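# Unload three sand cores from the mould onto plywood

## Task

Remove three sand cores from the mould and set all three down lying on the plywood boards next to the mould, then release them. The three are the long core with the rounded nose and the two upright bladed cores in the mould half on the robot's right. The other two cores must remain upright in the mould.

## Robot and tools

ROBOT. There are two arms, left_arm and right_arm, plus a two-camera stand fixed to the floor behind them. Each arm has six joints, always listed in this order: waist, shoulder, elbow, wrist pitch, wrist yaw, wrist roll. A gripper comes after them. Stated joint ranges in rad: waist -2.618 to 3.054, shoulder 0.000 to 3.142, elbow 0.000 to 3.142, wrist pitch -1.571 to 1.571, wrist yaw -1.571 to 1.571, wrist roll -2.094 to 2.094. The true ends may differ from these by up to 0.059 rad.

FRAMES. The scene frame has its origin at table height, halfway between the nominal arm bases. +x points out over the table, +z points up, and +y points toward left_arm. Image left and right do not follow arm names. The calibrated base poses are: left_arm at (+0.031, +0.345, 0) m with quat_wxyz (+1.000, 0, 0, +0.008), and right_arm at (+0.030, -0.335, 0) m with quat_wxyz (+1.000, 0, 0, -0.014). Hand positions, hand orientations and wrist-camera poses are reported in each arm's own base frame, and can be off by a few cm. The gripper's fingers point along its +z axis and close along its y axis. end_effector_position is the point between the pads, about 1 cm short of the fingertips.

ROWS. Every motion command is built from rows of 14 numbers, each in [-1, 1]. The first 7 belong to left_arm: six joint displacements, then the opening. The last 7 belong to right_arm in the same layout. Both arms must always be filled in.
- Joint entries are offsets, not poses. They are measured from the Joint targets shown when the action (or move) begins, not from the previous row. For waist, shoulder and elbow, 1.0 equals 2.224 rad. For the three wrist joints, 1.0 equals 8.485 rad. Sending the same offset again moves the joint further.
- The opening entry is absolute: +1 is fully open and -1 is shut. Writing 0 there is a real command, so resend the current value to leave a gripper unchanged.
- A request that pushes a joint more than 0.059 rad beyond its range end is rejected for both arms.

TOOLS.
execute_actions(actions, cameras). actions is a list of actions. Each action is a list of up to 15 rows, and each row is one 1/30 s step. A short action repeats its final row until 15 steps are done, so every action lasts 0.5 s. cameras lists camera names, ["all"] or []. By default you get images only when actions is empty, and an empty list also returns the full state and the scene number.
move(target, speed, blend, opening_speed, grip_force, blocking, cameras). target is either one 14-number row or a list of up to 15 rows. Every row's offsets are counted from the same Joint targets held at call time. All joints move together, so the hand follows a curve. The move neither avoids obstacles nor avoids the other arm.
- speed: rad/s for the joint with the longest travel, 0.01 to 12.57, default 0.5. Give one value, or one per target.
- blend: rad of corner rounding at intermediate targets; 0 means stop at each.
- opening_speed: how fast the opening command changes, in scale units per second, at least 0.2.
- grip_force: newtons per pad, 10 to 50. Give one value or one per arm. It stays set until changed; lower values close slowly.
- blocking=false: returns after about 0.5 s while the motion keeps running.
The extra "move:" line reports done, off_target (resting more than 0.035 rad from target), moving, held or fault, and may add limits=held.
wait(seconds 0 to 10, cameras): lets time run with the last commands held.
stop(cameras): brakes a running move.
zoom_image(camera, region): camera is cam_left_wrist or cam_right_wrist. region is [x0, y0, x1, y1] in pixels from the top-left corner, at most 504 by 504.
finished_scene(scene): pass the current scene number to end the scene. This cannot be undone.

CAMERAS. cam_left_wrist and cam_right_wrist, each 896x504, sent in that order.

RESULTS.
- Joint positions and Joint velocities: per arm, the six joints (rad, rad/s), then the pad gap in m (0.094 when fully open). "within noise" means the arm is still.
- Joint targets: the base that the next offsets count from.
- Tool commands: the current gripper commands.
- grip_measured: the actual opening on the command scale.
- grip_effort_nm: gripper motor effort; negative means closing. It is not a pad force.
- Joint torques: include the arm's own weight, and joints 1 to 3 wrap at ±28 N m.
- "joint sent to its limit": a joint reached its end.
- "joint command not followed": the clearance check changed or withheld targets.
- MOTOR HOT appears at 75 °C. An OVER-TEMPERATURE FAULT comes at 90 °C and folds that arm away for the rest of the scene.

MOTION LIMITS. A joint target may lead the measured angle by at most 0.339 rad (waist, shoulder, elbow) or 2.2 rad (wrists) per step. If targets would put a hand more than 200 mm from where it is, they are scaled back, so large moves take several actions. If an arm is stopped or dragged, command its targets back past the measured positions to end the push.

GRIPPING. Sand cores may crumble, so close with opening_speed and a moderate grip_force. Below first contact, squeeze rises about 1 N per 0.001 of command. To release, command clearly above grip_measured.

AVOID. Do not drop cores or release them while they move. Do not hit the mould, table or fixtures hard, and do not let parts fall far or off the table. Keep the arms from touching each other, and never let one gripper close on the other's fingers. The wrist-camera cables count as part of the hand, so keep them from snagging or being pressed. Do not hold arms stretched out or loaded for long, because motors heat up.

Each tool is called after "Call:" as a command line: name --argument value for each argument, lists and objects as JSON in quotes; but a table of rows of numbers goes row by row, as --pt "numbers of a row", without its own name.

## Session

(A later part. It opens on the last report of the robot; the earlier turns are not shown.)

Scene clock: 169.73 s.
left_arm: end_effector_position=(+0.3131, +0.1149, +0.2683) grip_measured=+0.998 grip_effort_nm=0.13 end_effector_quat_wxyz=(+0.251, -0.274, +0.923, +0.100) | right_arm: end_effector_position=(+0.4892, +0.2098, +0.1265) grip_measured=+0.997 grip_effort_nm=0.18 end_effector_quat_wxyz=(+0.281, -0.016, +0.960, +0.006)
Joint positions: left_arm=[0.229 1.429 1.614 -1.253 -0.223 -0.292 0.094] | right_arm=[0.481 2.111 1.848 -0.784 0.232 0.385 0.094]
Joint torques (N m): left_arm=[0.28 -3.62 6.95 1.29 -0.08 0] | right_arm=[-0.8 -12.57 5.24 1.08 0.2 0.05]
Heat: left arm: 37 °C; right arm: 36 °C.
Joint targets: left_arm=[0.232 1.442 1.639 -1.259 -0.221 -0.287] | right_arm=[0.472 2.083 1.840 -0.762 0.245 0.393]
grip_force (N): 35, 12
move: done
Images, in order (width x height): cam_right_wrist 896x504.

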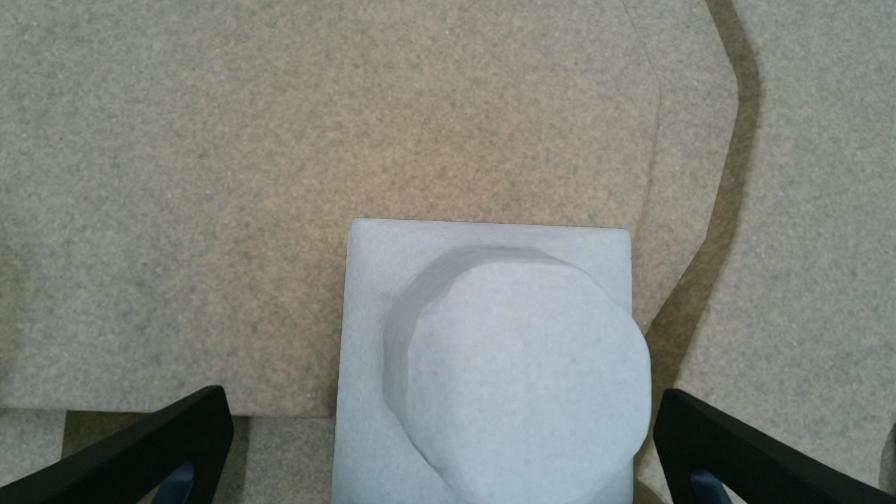

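Call:
move --target '[0,0,0,0,0,0,1,-0.0095,0,0.0202,-0.0053,0,-0.0008,1]' --speed 0.15 --cameras '["cam_right_wrist"]'

Scene clock: 174.27 s.
left_arm: end_effector_position=(+0.3131, +0.1149, +0.2683) grip_measured=+0.998 grip_effort_nm=0.13 end_effector_quat_wxyz=(+0.251, -0.274, +0.923, +0.100) | right_arm: end_effector_position=(+0.4917, +0.1963, +0.1249) grip_measured=+0.997 grip_effort_nm=0.18 end_effector_quat_wxyz=(+0.275, -0.005, +0.961, +0.000)
Joint positions: left_arm=[0.229 1.429 1.614 -1.253 -0.223 -0.292 0.094] | right_arm=[0.456 2.111 1.848 -0.797 0.232 0.385 0.094]
Joint torques (N m): left_arm=[0.25 -3.63 6.87 1.3 -0.07 -0.01] | right_arm=[-0.53 -12.57 8.77 0.82 0.21 -0.03]
Heat: left arm: 37 °C; right arm: 36 °C.
Joint targets: left_arm=[0.232 1.442 1.639 -1.259 -0.221 -0.287] | right_arm=[0.451 2.083 1.885 -0.807 0.245 0.387]
grip_force (N): 35, 12
move: off_target (right_arm); right_arm: the elbow is farthest, 0.037 rad from its target
Images, in order (width x height): cam_right_wrist 896x504.

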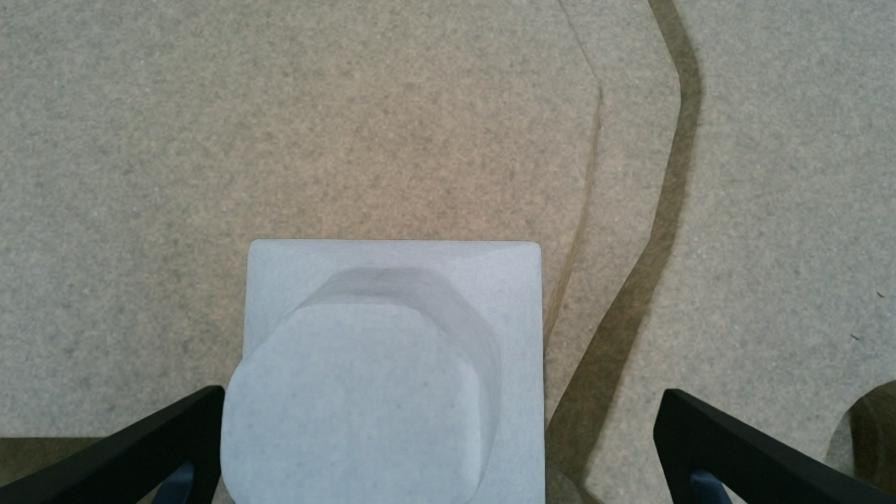

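Call:
move --target '[0,0,0,0,0,0,1,0.0112,0,0.0075,-0.002,0,0.0023,1]' --speed 0.15 --cameras '["cam_right_wrist"]'

Scene clock: 179.20 s.
left_arm: end_effector_position=(+0.3131, +0.1149, +0.2683) grip_measured=+0.998 grip_effort_nm=0.13 end_effector_quat_wxyz=(+0.251, -0.274, +0.923, +0.100) | right_arm: end_effector_position=(+0.4900, +0.2022, +0.1302) grip_measured=+0.997 grip_effort_nm=0.18 end_effector_quat_wxyz=(+0.276, -0.004, +0.961, +0.004)
Joint positions: left_arm=[0.229 1.429 1.614 -1.253 -0.223 -0.292 0.094] | right_arm=[0.468 2.111 1.868 -0.815 0.232 0.398 0.094]
Joint torques (N m): left_arm=[0.24 -3.58 6.94 1.3 -0.07 0] | right_arm=[0.51 -12.57 8.51 0.8 0.2 0.05]
Heat: left arm: 37 °C; right arm: 38 °C.
Joint targets: left_arm=[0.232 1.442 1.639 -1.259 -0.221 -0.287] | right_arm=[0.476 2.083 1.902 -0.824 0.244 0.406]
grip_force (N): 35, 12
move: done
Images, in order (width x height): cam_right_wrist 896x504.

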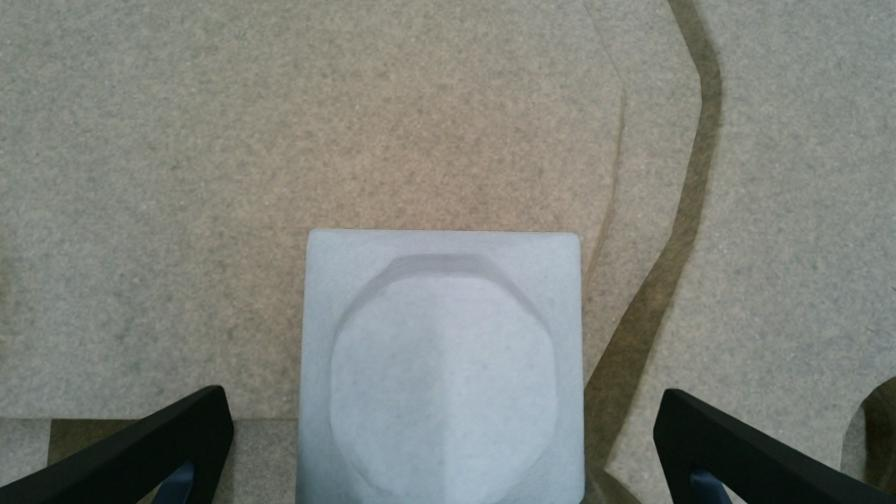

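Call:
move --target '[0,0,0,0,0,0,1,0,0,0,0,0,0,-0.3]' --opening_speed 0.5 --grip_force '[35,25]' --cameras '["cam_right_wrist"]'

Scene clock: 184.13 s.
left_arm: end_effector_position=(+0.3131, +0.1149, +0.2683) grip_measured=+0.998 grip_effort_nm=0.13 end_effector_quat_wxyz=(+0.251, -0.274, +0.923, +0.100) | right_arm: end_effector_position=(+0.4896, +0.2028, +0.1302) grip_measured=+0.174 grip_effort_nm=-0.51 end_effector_quat_wxyz=(+0.276, -0.005, +0.961, +0.004)
Joint positions: left_arm=[0.229 1.429 1.614 -1.253 -0.223 -0.292 0.094] | right_arm=[0.469 2.111 1.868 -0.815 0.233 0.399 0.055]
Joint torques (N m): left_arm=[0.18 -3.55 6.99 1.31 -0.08 0.01] | right_arm=[0.55 -12.59 8.5 0.8 0.2 0.04]
Heat: left arm: 37 °C; right arm: 40 °C.
Joint targets: left_arm=[0.232 1.442 1.639 -1.259 -0.221 -0.287] | right_arm=[0.476 2.083 1.902 -0.824 0.245 0.406]
grip_force (N): 35, 25
move: done
Images, in order (width x height): cam_right_wrist 896x504.

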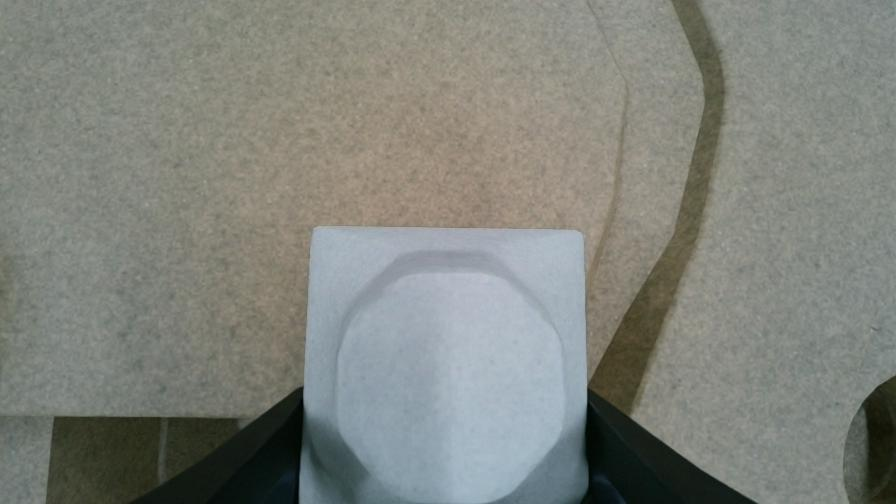

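Call:
move --pt "0 0 0 0 0 0 1 0 -0.0004 0.0665 -0.0176 0 0 -0.3" --pt "0 0 0 0 0 0 1 0 0.0166 0.1596 -0.0375 0 0 -0.3" --pt "0 0 0 0 0 0 1 0 0.0256 0.2221 -0.0443 0 0 -0.3" --speed 0.2 --blend 0.03 --cameras '["cam_right_wrist"]'

Scene clock: 193.80 s.
left_arm: end_effector_position=(+0.3131, +0.1149, +0.2683) grip_measured=+0.998 grip_effort_nm=0.13 end_effector_quat_wxyz=(+0.251, -0.274, +0.923, +0.100) | right_arm: end_effector_position=(+0.4800, +0.1984, +0.2415) grip_measured=+0.174 grip_effort_nm=-0.54 end_effector_quat_wxyz=(+0.292, -0.002, +0.956, +0.013)
Joint positions: left_arm=[0.229 1.429 1.614 -1.253 -0.223 -0.292 0.094] | right_arm=[0.469 2.139 2.349 -1.23 0.23 0.399 0.055]
Joint torques (N m): left_arm=[0.34 -3.54 6.95 1.31 -0.07 -0.01] | right_arm=[0.54 -9.96 9.03 1.18 0.22 0.04]
Heat: left arm: 37 °C; right arm: 42 °C.
Joint targets: left_arm=[0.232 1.442 1.639 -1.259 -0.221 -0.287] | right_arm=[0.476 2.139 2.396 -1.200 0.244 0.406]
grip_force (N): 35, 25
move: off_target (right_arm); right_arm: the elbow is farthest, 0.047 rad from its target
Images, in order (width x height): cam_right_wrist 896x504.

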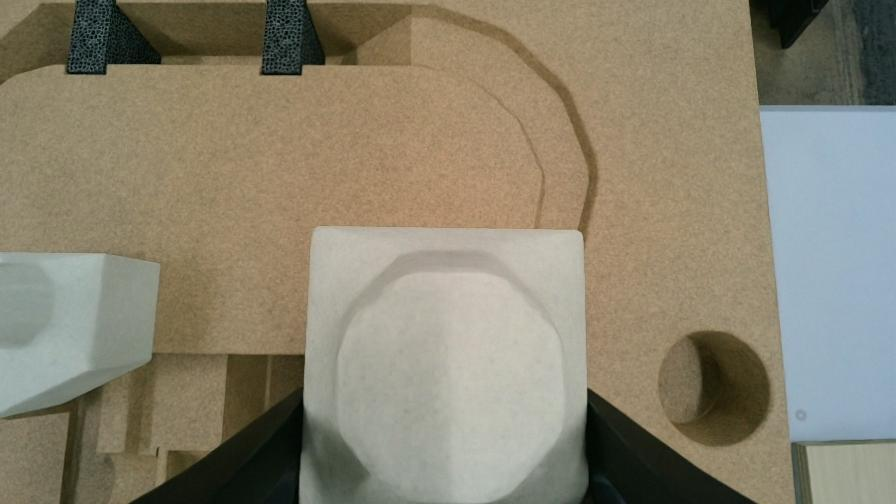

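Call:
move --pt "0 0 0 0 0 0 1 -0.1691 -0.1749 -0.223 0.0354 -0.0288 -0.0243 -0.3" --pt "0 0 0 0 0 0 1 -0.451 -0.5301 -0.9301 0.2039 -0.0926 -0.016 -0.3" --speed 0.55 --blend 0.15 --cameras '["cam_right_wrist"]'

Scene clock: 212.60 s.
left_arm: end_effector_position=(+0.3131, +0.1149, +0.2683) grip_measured=+0.998 grip_effort_nm=0.13 end_effector_quat_wxyz=(+0.251, -0.274, +0.923, +0.100) | right_arm: end_effector_position=(+0.3263, -0.0815, +0.1771) grip_measured=+0.173 grip_effort_nm=-0.54 end_effector_quat_wxyz=(+0.612, +0.148, +0.766, +0.131)
Joint positions: left_arm=[0.229 1.429 1.614 -1.253 -0.223 -0.292 0.094] | right_arm=[-0.521 0.992 0.318 0.421 -0.527 0.272 0.055]
Joint torques (N m): left_arm=[0.23 -3.62 6.98 1.32 -0.08 -0.01] | right_arm=[-0.57 -4.3 6.61 2.46 -0.22 -0.06]
Heat: left arm: 37 °C; right arm: 42 °C.
Joint targets: left_arm=[0.232 1.442 1.639 -1.259 -0.221 -0.287] | right_arm=[-0.528 0.960 0.327 0.530 -0.541 0.271]
grip_force (N): 35, 25
move: off_target (right_arm); right_arm: the wrist pitch is farthest, 0.109 rad from its target
Images, in order (width x height): cam_right_wrist 896x504.

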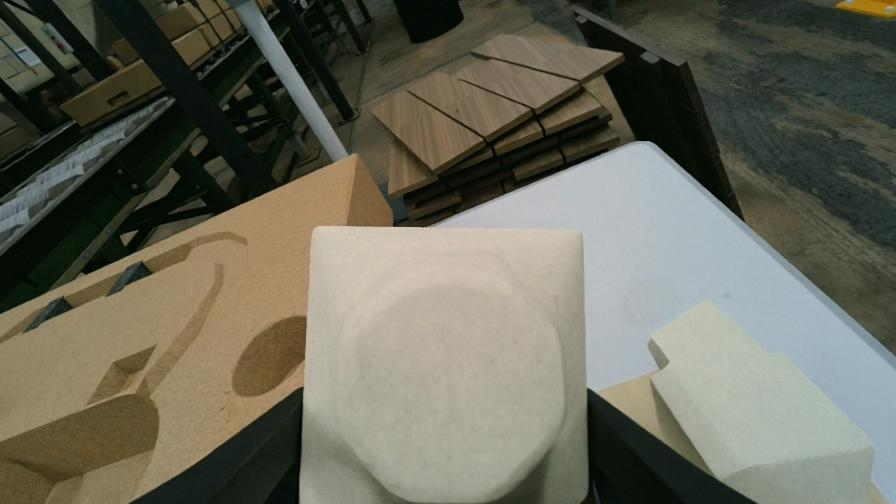

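Call:
move --pt "0 0 0 0 0 0 1 0 0.1439 -0.0755 0.0554 0 0 -0.3" --pt "0 0 0 0 0 0 1 0 0.2338 -0.0913 0.0813 0 0 -0.3" --speed '[0.25,0.15]' --blend 0.03 --grip_force '[35,14]' --cameras '["cam_right_wrist"]'

Scene clock: 219.90 s.
left_arm: end_effector_position=(+0.3131, +0.1149, +0.2683) grip_measured=+0.998 grip_effort_nm=0.13 end_effector_quat_wxyz=(+0.251, -0.274, +0.923, +0.100) | right_arm: end_effector_position=(+0.3283, -0.0821, +0.0995) grip_measured=+0.173 grip_effort_nm=-0.34 end_effector_quat_wxyz=(+0.615, +0.145, +0.764, +0.131)
Joint positions: left_arm=[0.229 1.429 1.614 -1.253 -0.223 -0.292 0.094] | right_arm=[-0.521 1.484 0.121 1.118 -0.53 0.273 0.055]
Joint torques (N m): left_arm=[0.27 -3.54 6.87 1.31 -0.07 -0.02] | right_arm=[-0.58 -3.51 3.78 2.43 -0.19 -0.06]
Heat: left arm: 37 °C; right arm: 42 °C.
Joint targets: left_arm=[0.232 1.442 1.639 -1.259 -0.221 -0.287] | right_arm=[-0.528 1.480 0.124 1.220 -0.541 0.271]
grip_force (N): 35, 14
move: off_target (right_arm); right_arm: the wrist pitch is farthest, 0.101 rad from its target
Images, in order (width x height): cam_right_wrist 896x504.

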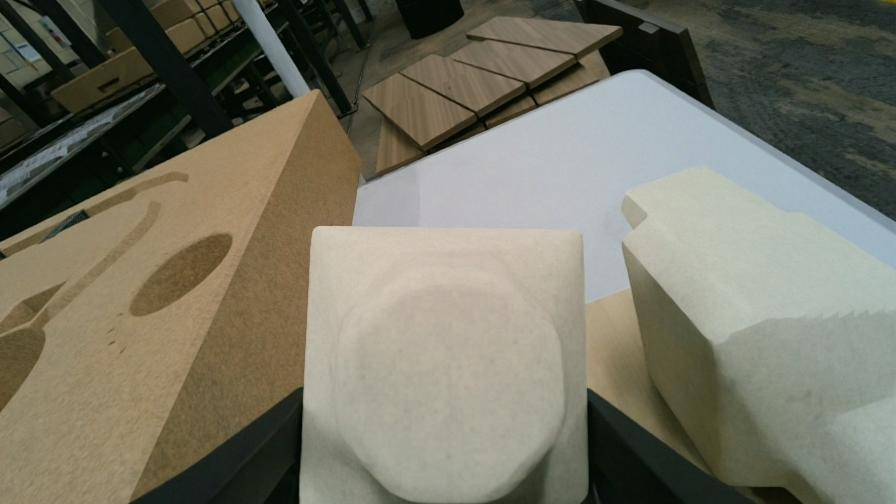

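Call:
move --pt "0 0 0 0 0 0 1 0 0.054 -0.009 0.0118 0 0 -0.3" --pt "0 0 0 0 0 0 1 0 0.085 -0.009 0.0165 0 0 -0.3" --speed '[0.12,0.06]' --cameras '["cam_right_wrist"]'

Call:
move --target '[0,0,0,0,0,0,1,0,0.035,0,0,0,0,-0.3]' --speed 0.06 --cameras '["cam_right_wrist"]'

Scene clock: 225.53 s.
left_arm: end_effector_position=(+0.3131, +0.1149, +0.2683) grip_measured=+0.998 grip_effort_nm=0.13 end_effector_quat_wxyz=(+0.251, -0.274, +0.923, +0.100) | right_arm: end_effector_position=(+0.3279, -0.0808, +0.0788) grip_measured=+0.173 grip_effort_nm=-0.34 end_effector_quat_wxyz=(+0.609, +0.148, +0.768, +0.137)
Joint positions: left_arm=[0.229 1.429 1.614 -1.253 -0.223 -0.292 0.094] | right_arm=[-0.521 1.664 0.103 1.3 -0.536 0.275 0.055]
Joint torques (N m): left_arm=[0.28 -3.6 6.9 1.29 -0.09 0] | right_arm=[-0.55 -3.32 2.74 2.03 -0.13 -0.09]
Heat: left arm: 37 °C; right arm: 44 °C.
Joint targets: left_arm=[0.232 1.442 1.639 -1.259 -0.221 -0.287] | right_arm=[-0.528 1.669 0.104 1.360 -0.541 0.271]
grip_force (N): 35, 14
move: off_target (right_arm); right_arm: the wrist pitch is farthest, 0.060 rad from its target
Images, in order (width x height): cam_right_wrist 896x504.

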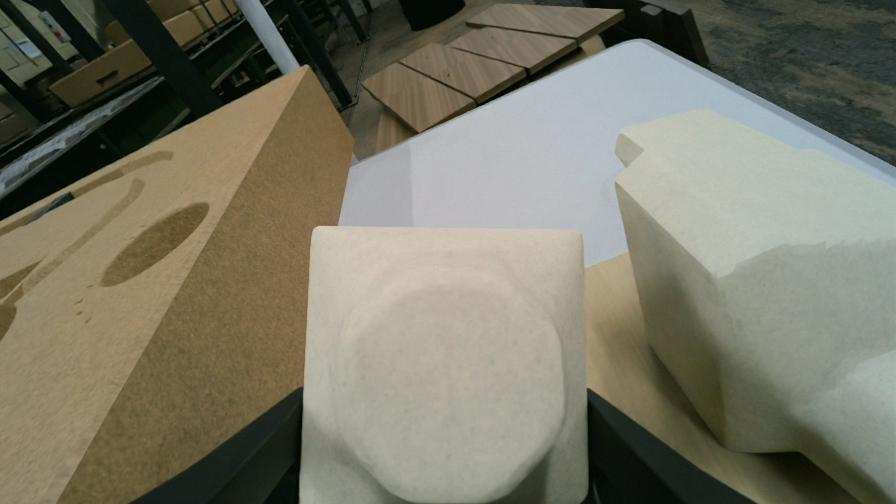

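Scene clock: 227.13 s.
left_arm: end_effector_position=(+0.3131, +0.1149, +0.2683) grip_measured=+0.998 grip_effort_nm=0.13 end_effector_quat_wxyz=(+0.251, -0.274, +0.923, +0.100) | right_arm: end_effector_position=(+0.3294, -0.0792, +0.0761) grip_measured=+0.173 grip_effort_nm=-0.34 end_effector_quat_wxyz=(+0.612, +0.142, +0.765, +0.141)
Joint positions: left_arm=[0.229 1.429 1.614 -1.253 -0.223 -0.292 0.094] | right_arm=[-0.521 1.73 0.103 1.379 -0.55 0.279 0.055]
Joint torques (N m): left_arm=[0.25 -3.55 6.9 1.31 -0.08 0] | right_arm=[-0.59 -2.71 2.39 1.28 0.01 -0.13]
Heat: left arm: 37 °C; right arm: 43 °C.
Joint targets: left_arm=[0.232 1.442 1.639 -1.259 -0.221 -0.287] | right_arm=[-0.528 1.747 0.104 1.360 -0.541 0.271]
grip_force (N): 35, 14
move: done
Images, in order (width x height): cam_right_wrist 896x504.

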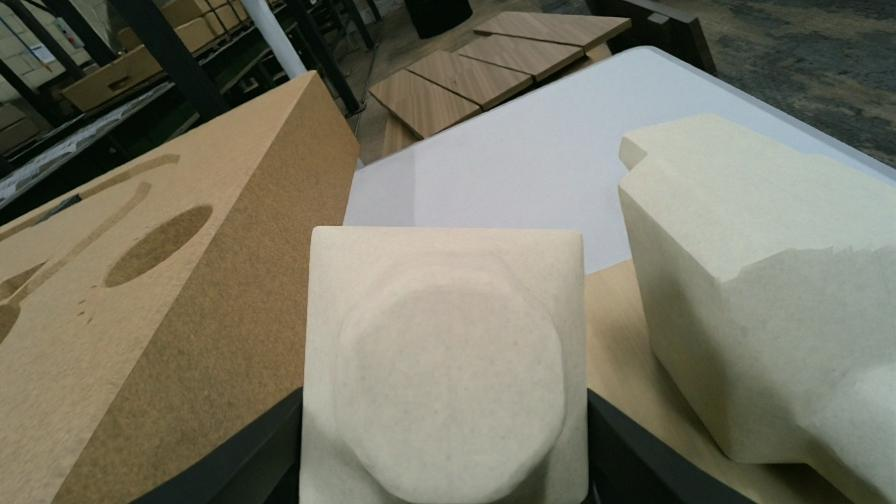

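Contact; continue pivoting.

Call:
move --target '[0,0,0,0,0,0,1,0,0.035,0,-0.004,0,0,-0.3]' --speed 0.06 --grip_force '[35,12]' --cameras '["cam_right_wrist"]'

Call:
move --target '[0,0,0,0,0,0,1,0,0.025,0,-0.004,0,0,-0.3]' --speed 0.06 --cameras '["cam_right_wrist"]'

Scene clock: 231.17 s.
left_arm: end_effector_position=(+0.3131, +0.1149, +0.2683) grip_measured=+0.998 grip_effort_nm=0.13 end_effector_quat_wxyz=(+0.251, -0.274, +0.923, +0.100) | right_arm: end_effector_position=(+0.3308, -0.0789, +0.0729) grip_measured=+0.173 grip_effort_nm=-0.31 end_effector_quat_wxyz=(+0.615, +0.138, +0.763, +0.144)
Joint positions: left_arm=[0.229 1.429 1.614 -1.253 -0.223 -0.292 0.094] | right_arm=[-0.523 1.791 0.105 1.446 -0.56 0.28 0.055]
Joint torques (N m): left_arm=[0.31 -3.54 6.93 1.28 -0.07 -0.01] | right_arm=[-0.43 -1.57 1.91 0.37 0.11 -0.15]
Heat: left arm: 37 °C; right arm: 42 °C.
Joint targets: left_arm=[0.232 1.442 1.639 -1.259 -0.221 -0.287] | right_arm=[-0.528 1.825 0.104 1.326 -0.541 0.271]
grip_force (N): 35, 12
move: off_target (right_arm); right_arm: the wrist pitch is farthest, 0.120 rad from its target
Images, in order (width x height): cam_right_wrist 896x504.

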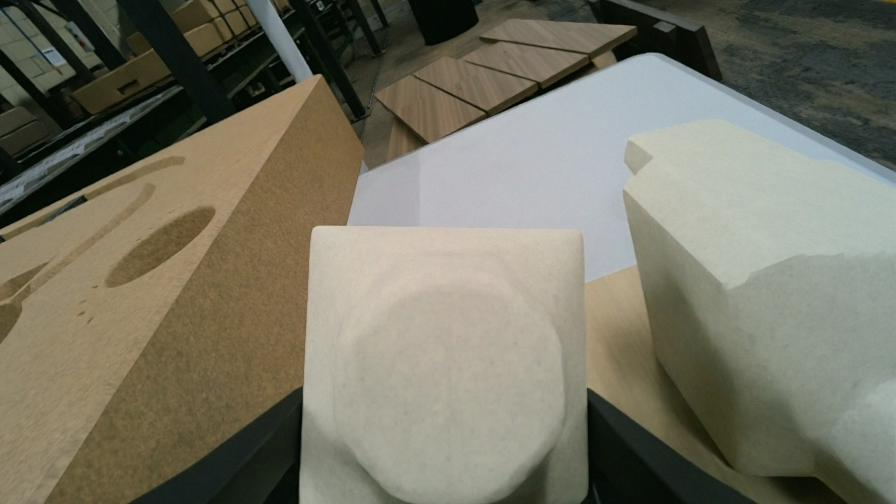

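Scene clock: 232.50 s.
left_arm: end_effector_position=(+0.3131, +0.1149, +0.2683) grip_measured=+0.998 grip_effort_nm=0.13 end_effector_quat_wxyz=(+0.251, -0.274, +0.923, +0.100) | right_arm: end_effector_position=(+0.3340, -0.0784, +0.0679) grip_measured=+0.174 grip_effort_nm=-0.31 end_effector_quat_wxyz=(+0.611, +0.137, +0.765, +0.152)
Joint positions: left_arm=[0.229 1.429 1.614 -1.253 -0.223 -0.292 0.094] | right_arm=[-0.525 1.832 0.123 1.458 -0.578 0.283 0.055]
Joint torques (N m): left_arm=[0.14 -3.63 6.97 1.3 -0.09 -0.02] | right_arm=[-0.21 -0.64 0.5 -0.06 0.29 -0.17]
Heat: left arm: 37 °C; right arm: 41 °C.
Joint targets: left_arm=[0.232 1.442 1.639 -1.259 -0.221 -0.287] | right_arm=[-0.528 1.881 0.104 1.292 -0.541 0.270]
grip_force (N): 35, 12
move: off_target (right_arm); right_arm: the wrist pitch is farthest, 0.166 rad from its target
Images, in order (width x height): cam_right_wrist 896x504.

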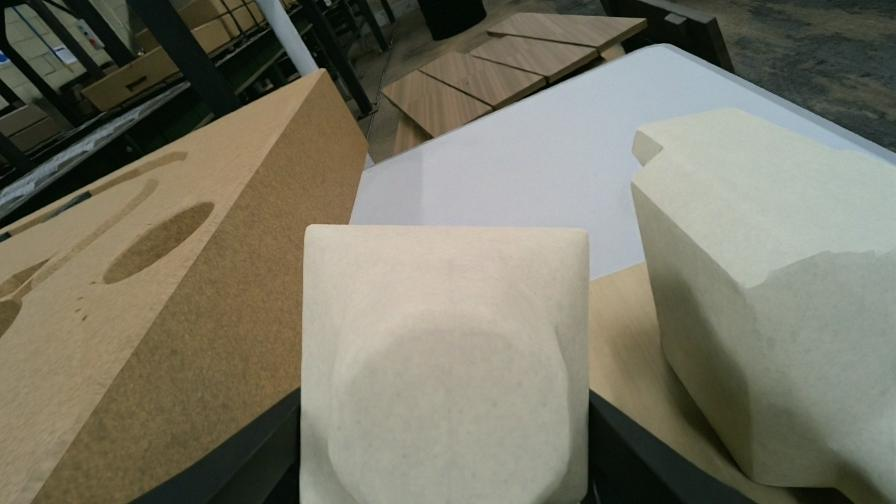

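Call:
move --target '[0,0,0,0,0,0,1,0,0.015,0,-0.003,0,0,-0.3]' --speed 0.06 --grip_force '[35,10]' --cameras '["cam_right_wrist"]'

Call:
move --target '[0,0,0,0,0,0,1,0,0.015,0,-0.003,0,0,-0.3]' --speed 0.06 --cameras '["cam_right_wrist"]'

Scene clock: 236.73 s.
left_arm: end_effector_position=(+0.3131, +0.1149, +0.2683) grip_measured=+0.998 grip_effort_nm=0.13 end_effector_quat_wxyz=(+0.251, -0.274, +0.923, +0.100) | right_arm: end_effector_position=(+0.3290, -0.0734, +0.0467) grip_measured=+0.174 grip_effort_nm=-0.27 end_effector_quat_wxyz=(+0.581, +0.149, +0.783, +0.166)
Joint positions: left_arm=[0.229 1.429 1.614 -1.253 -0.223 -0.292 0.094] | right_arm=[-0.525 1.878 0.12 1.426 -0.59 0.277 0.055]
Joint torques (N m): left_arm=[0.25 -3.59 6.94 1.3 -0.08 0] | right_arm=[-0.21 -1.73 0.4 -0.02 0.36 -0.11]
Heat: left arm: 37 °C; right arm: 40 °C.
Joint targets: left_arm=[0.232 1.442 1.639 -1.259 -0.221 -0.287] | right_arm=[-0.528 1.914 0.103 1.266 -0.541 0.271]
grip_force (N): 35, 10
move: off_target (right_arm); right_arm: the wrist pitch is farthest, 0.159 rad from its target
Images, in order (width x height): cam_right_wrist 896x504.

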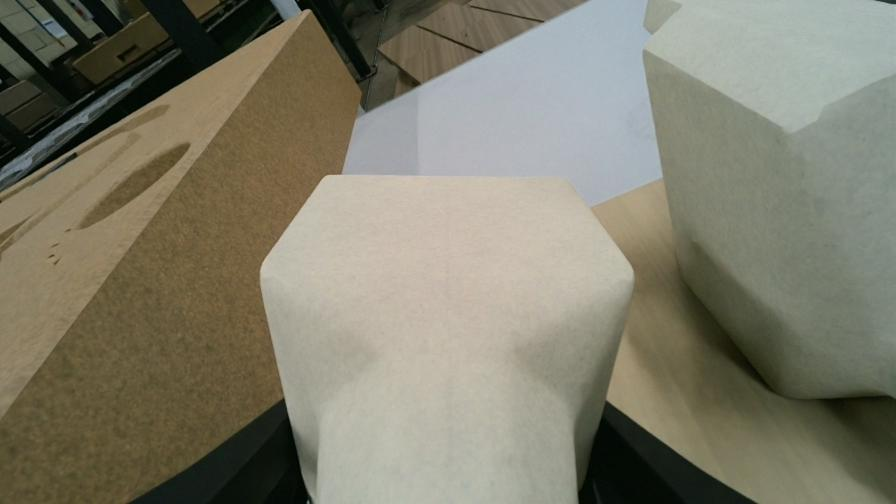

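Scene clock: 237.60 s.
left_arm: end_effector_position=(+0.3131, +0.1149, +0.2683) grip_measured=+0.998 grip_effort_nm=0.13 end_effector_quat_wxyz=(+0.251, -0.274, +0.923, +0.100) | right_arm: end_effector_position=(+0.3286, -0.0729, +0.0441) grip_measured=+0.174 grip_effort_nm=-0.27 end_effector_quat_wxyz=(+0.580, +0.143, +0.785, +0.163)
Joint positions: left_arm=[0.229 1.429 1.614 -1.253 -0.223 -0.292 0.094] | right_arm=[-0.525 1.896 0.12 1.44 -0.592 0.262 0.055]
Joint torques (N m): left_arm=[0.31 -3.59 6.94 1.31 -0.09 -0.01] | right_arm=[-0.23 -0.57 0.32 -0.38 0.39 0.08]
Heat: left arm: 37 °C; right arm: 40 °C.
Joint targets: left_arm=[0.232 1.442 1.639 -1.259 -0.221 -0.287] | right_arm=[-0.528 1.948 0.103 1.241 -0.541 0.270]
grip_force (N): 35, 10
move: off_target (right_arm); right_arm: the wrist pitch is farthest, 0.199 rad from its target
Images, in order (width x height): cam_right_wrist 896x504.

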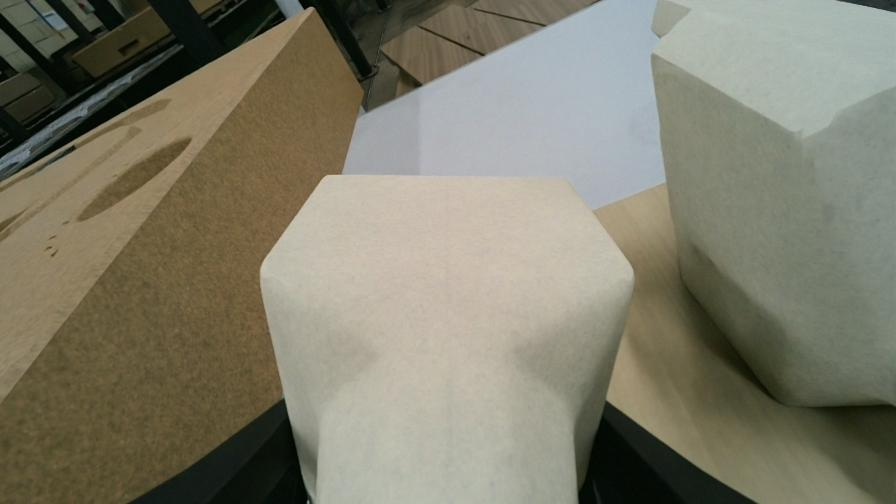

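Call:
move --pt "0 0 0 0 0 0 1 0 -0.006 0 0.005 0 0 -0.3" --pt "0 0 0 0 0 0 1 0 -0.006 0 0.005 0 0 0.4" --speed 0.1 --opening_speed 0.2 --cameras '["cam_right_wrist"]'

Scene clock: 244.17 s.
left_arm: end_effector_position=(+0.3131, +0.1149, +0.2683) grip_measured=+0.998 grip_effort_nm=0.12 end_effector_quat_wxyz=(+0.251, -0.274, +0.923, +0.100) | right_arm: end_effector_position=(+0.3291, -0.0732, +0.0456) grip_measured=+0.395 grip_effort_nm=0.27 end_effector_quat_wxyz=(+0.584, +0.135, +0.785, +0.157)
Joint positions: left_arm=[0.229 1.429 1.614 -1.253 -0.223 -0.292 0.094] | right_arm=[-0.525 1.896 0.12 1.447 -0.592 0.245 0.066]
Joint torques (N m): left_arm=[0.28 -3.59 6.95 1.31 -0.08 0] | right_arm=[-0.21 -1.65 0.34 -0.04 0.39 0.26]
Heat: left arm: 37 °C; right arm: 38 °C.
Joint targets: left_arm=[0.232 1.442 1.639 -1.259 -0.221 -0.287] | right_arm=[-0.528 1.934 0.103 1.283 -0.541 0.270]
grip_force (N): 35, 10
move: off_target (right_arm); target 2's new numbers were sent with right_arm's wrist pitch 0.160 rad from that target; right_arm: the wrist pitch is farthest, 0.163 rad from its target
Images, in order (width x height): cam_right_wrist 896x504.

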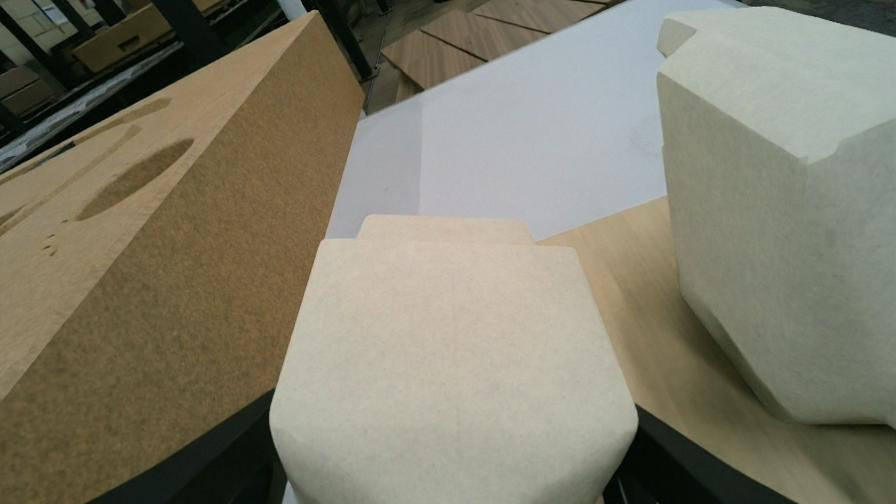

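Call:
move --pt "0 0 0 0 0 0 1 0 0 0 0 0 0 0.55" --pt "0 0 0 0 0 0 1 -0.012 -0.04 0 0 0 0 0.55" --speed 0.08 --opening_speed 0.2 --cameras '["cam_right_wrist"]'

Scene clock: 250.03 s.
left_arm: end_effector_position=(+0.3131, +0.1149, +0.2683) grip_measured=+0.998 grip_effort_nm=0.13 end_effector_quat_wxyz=(+0.251, -0.274, +0.923, +0.100) | right_arm: end_effector_position=(+0.3291, -0.0833, +0.0501) grip_measured=+0.547 grip_effort_nm=0.19 end_effector_quat_wxyz=(+0.586, +0.151, +0.783, +0.145)
Joint positions: left_arm=[0.229 1.429 1.614 -1.253 -0.223 -0.292 0.094] | right_arm=[-0.541 1.844 0.125 1.391 -0.568 0.253 0.073]
Joint torques (N m): left_arm=[0.21 -3.58 6.97 1.29 -0.11 -0.01] | right_arm=[-1.16 -4.4 0.23 0.45 0.16 0.16]
Heat: left arm: 37 °C; right arm: 37 °C.
Joint targets: left_arm=[0.232 1.442 1.639 -1.259 -0.221 -0.287] | right_arm=[-0.554 1.845 0.104 1.283 -0.541 0.271]
grip_force (N): 35, 10
move: off_target (right_arm); right_arm: the wrist pitch is farthest, 0.108 rad from its target
Images, in order (width x height): cam_right_wrist 896x504.

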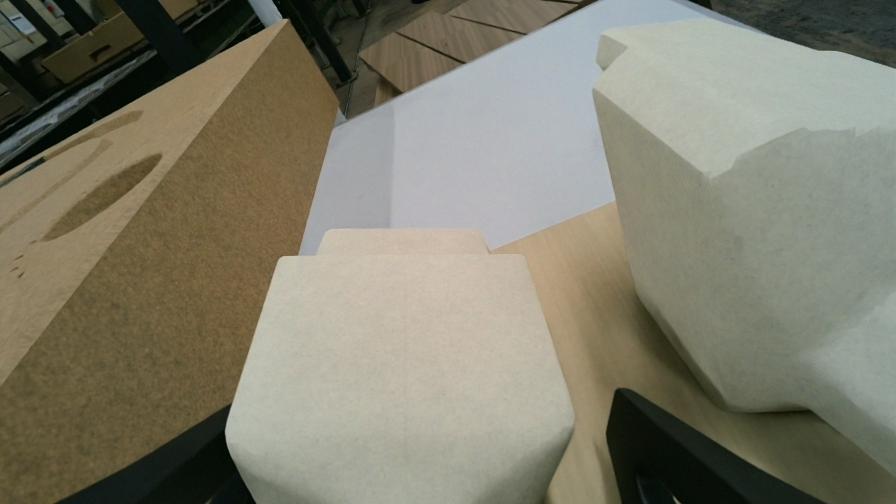

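Call:
move --pt "0 0 0 0 0 0 1 0.009 0 0 0 0 0 0.55" --pt "0 0 0 0 0 0 1 0.009 -0.06 0.0 0 0 0 0.55" --pt "0 0 0 0 0 0 1 0.005 -0.26 0.02 -0.02 0 0 0.55" --speed 0.12 --blend '[0,0.01,0]' --cameras '["cam_right_wrist"]'

Scene clock: 260.27 s.
left_arm: end_effector_position=(+0.3131, +0.1149, +0.2683) grip_measured=+0.998 grip_effort_nm=0.12 end_effector_quat_wxyz=(+0.251, -0.274, +0.923, +0.100) | right_arm: end_effector_position=(+0.3249, -0.0834, +0.1615) grip_measured=+0.547 grip_effort_nm=0.18 end_effector_quat_wxyz=(+0.686, +0.102, +0.712, +0.106)
Joint positions: left_arm=[0.229 1.429 1.614 -1.253 -0.223 -0.292 0.094] | right_arm=[-0.54 1.283 0.122 1.119 -0.55 0.274 0.073]
Joint torques (N m): left_arm=[0.32 -3.49 6.95 1.29 -0.1 0] | right_arm=[-0.32 -3.71 6.56 1.37 0.07 -0.08]
Heat: left arm: 37 °C; right arm: 38 °C.
Joint targets: left_arm=[0.232 1.442 1.639 -1.259 -0.221 -0.287] | right_arm=[-0.543 1.267 0.148 1.113 -0.541 0.271]
grip_force (N): 35, 10
move: done
Images, in order (width x height): cam_right_wrist 896x504.

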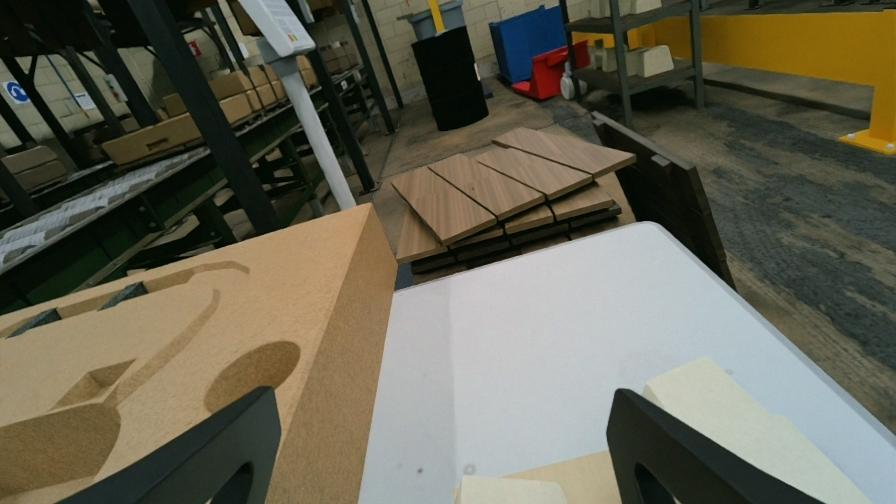

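Call:
move --target '[0,0,0,0,0,0,1,0.0868,0.0148,0.653,-0.2844,0.0638,-0.0319,0.55]' --speed 0.8 --cameras '["all"]'

Scene clock: 265.83 s.
left_arm: end_effector_position=(+0.3131, +0.1149, +0.2683) grip_measured=+0.998 grip_effort_nm=0.13 end_effector_quat_wxyz=(+0.251, -0.274, +0.923, +0.100) | right_arm: end_effector_position=(+0.2824, -0.1031, +0.2856) grip_measured=+0.547 grip_effort_nm=0.18 end_effector_quat_wxyz=(+0.274, +0.173, +0.945, -0.045)
Joint positions: left_arm=[0.229 1.429 1.614 -1.253 -0.223 -0.292 0.094] | right_arm=[-0.358 1.295 1.573 -1.287 -0.007 0.006 0.073]
Joint torques (N m): left_arm=[0.2 -3.64 6.86 1.31 -0.06 0] | right_arm=[0.69 -2.77 7.3 0.81 0.07 -0.12]
Heat: left arm: 37 °C; right arm: 38 °C.
Joint targets: left_arm=[0.232 1.442 1.639 -1.259 -0.221 -0.287] | right_arm=[-0.350 1.300 1.600 -1.299 0.000 0.000]
grip_force (N): 35, 10
move: done

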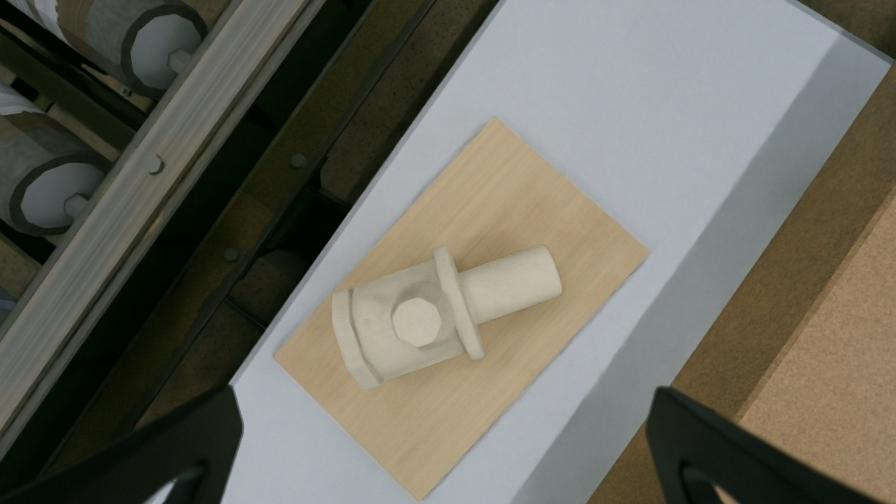

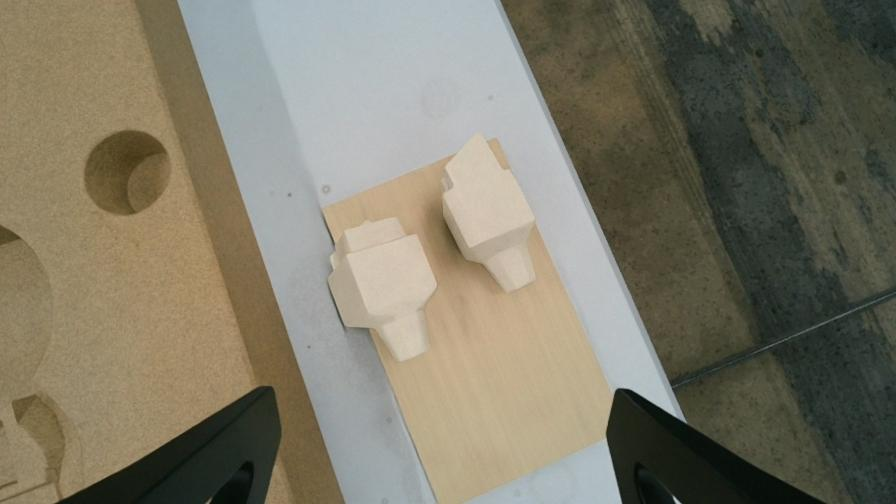

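All three lie on the boards, similar to the first scene's accepted result.

Call:
finished_scene --scene 2

The scene is finished: the task was done.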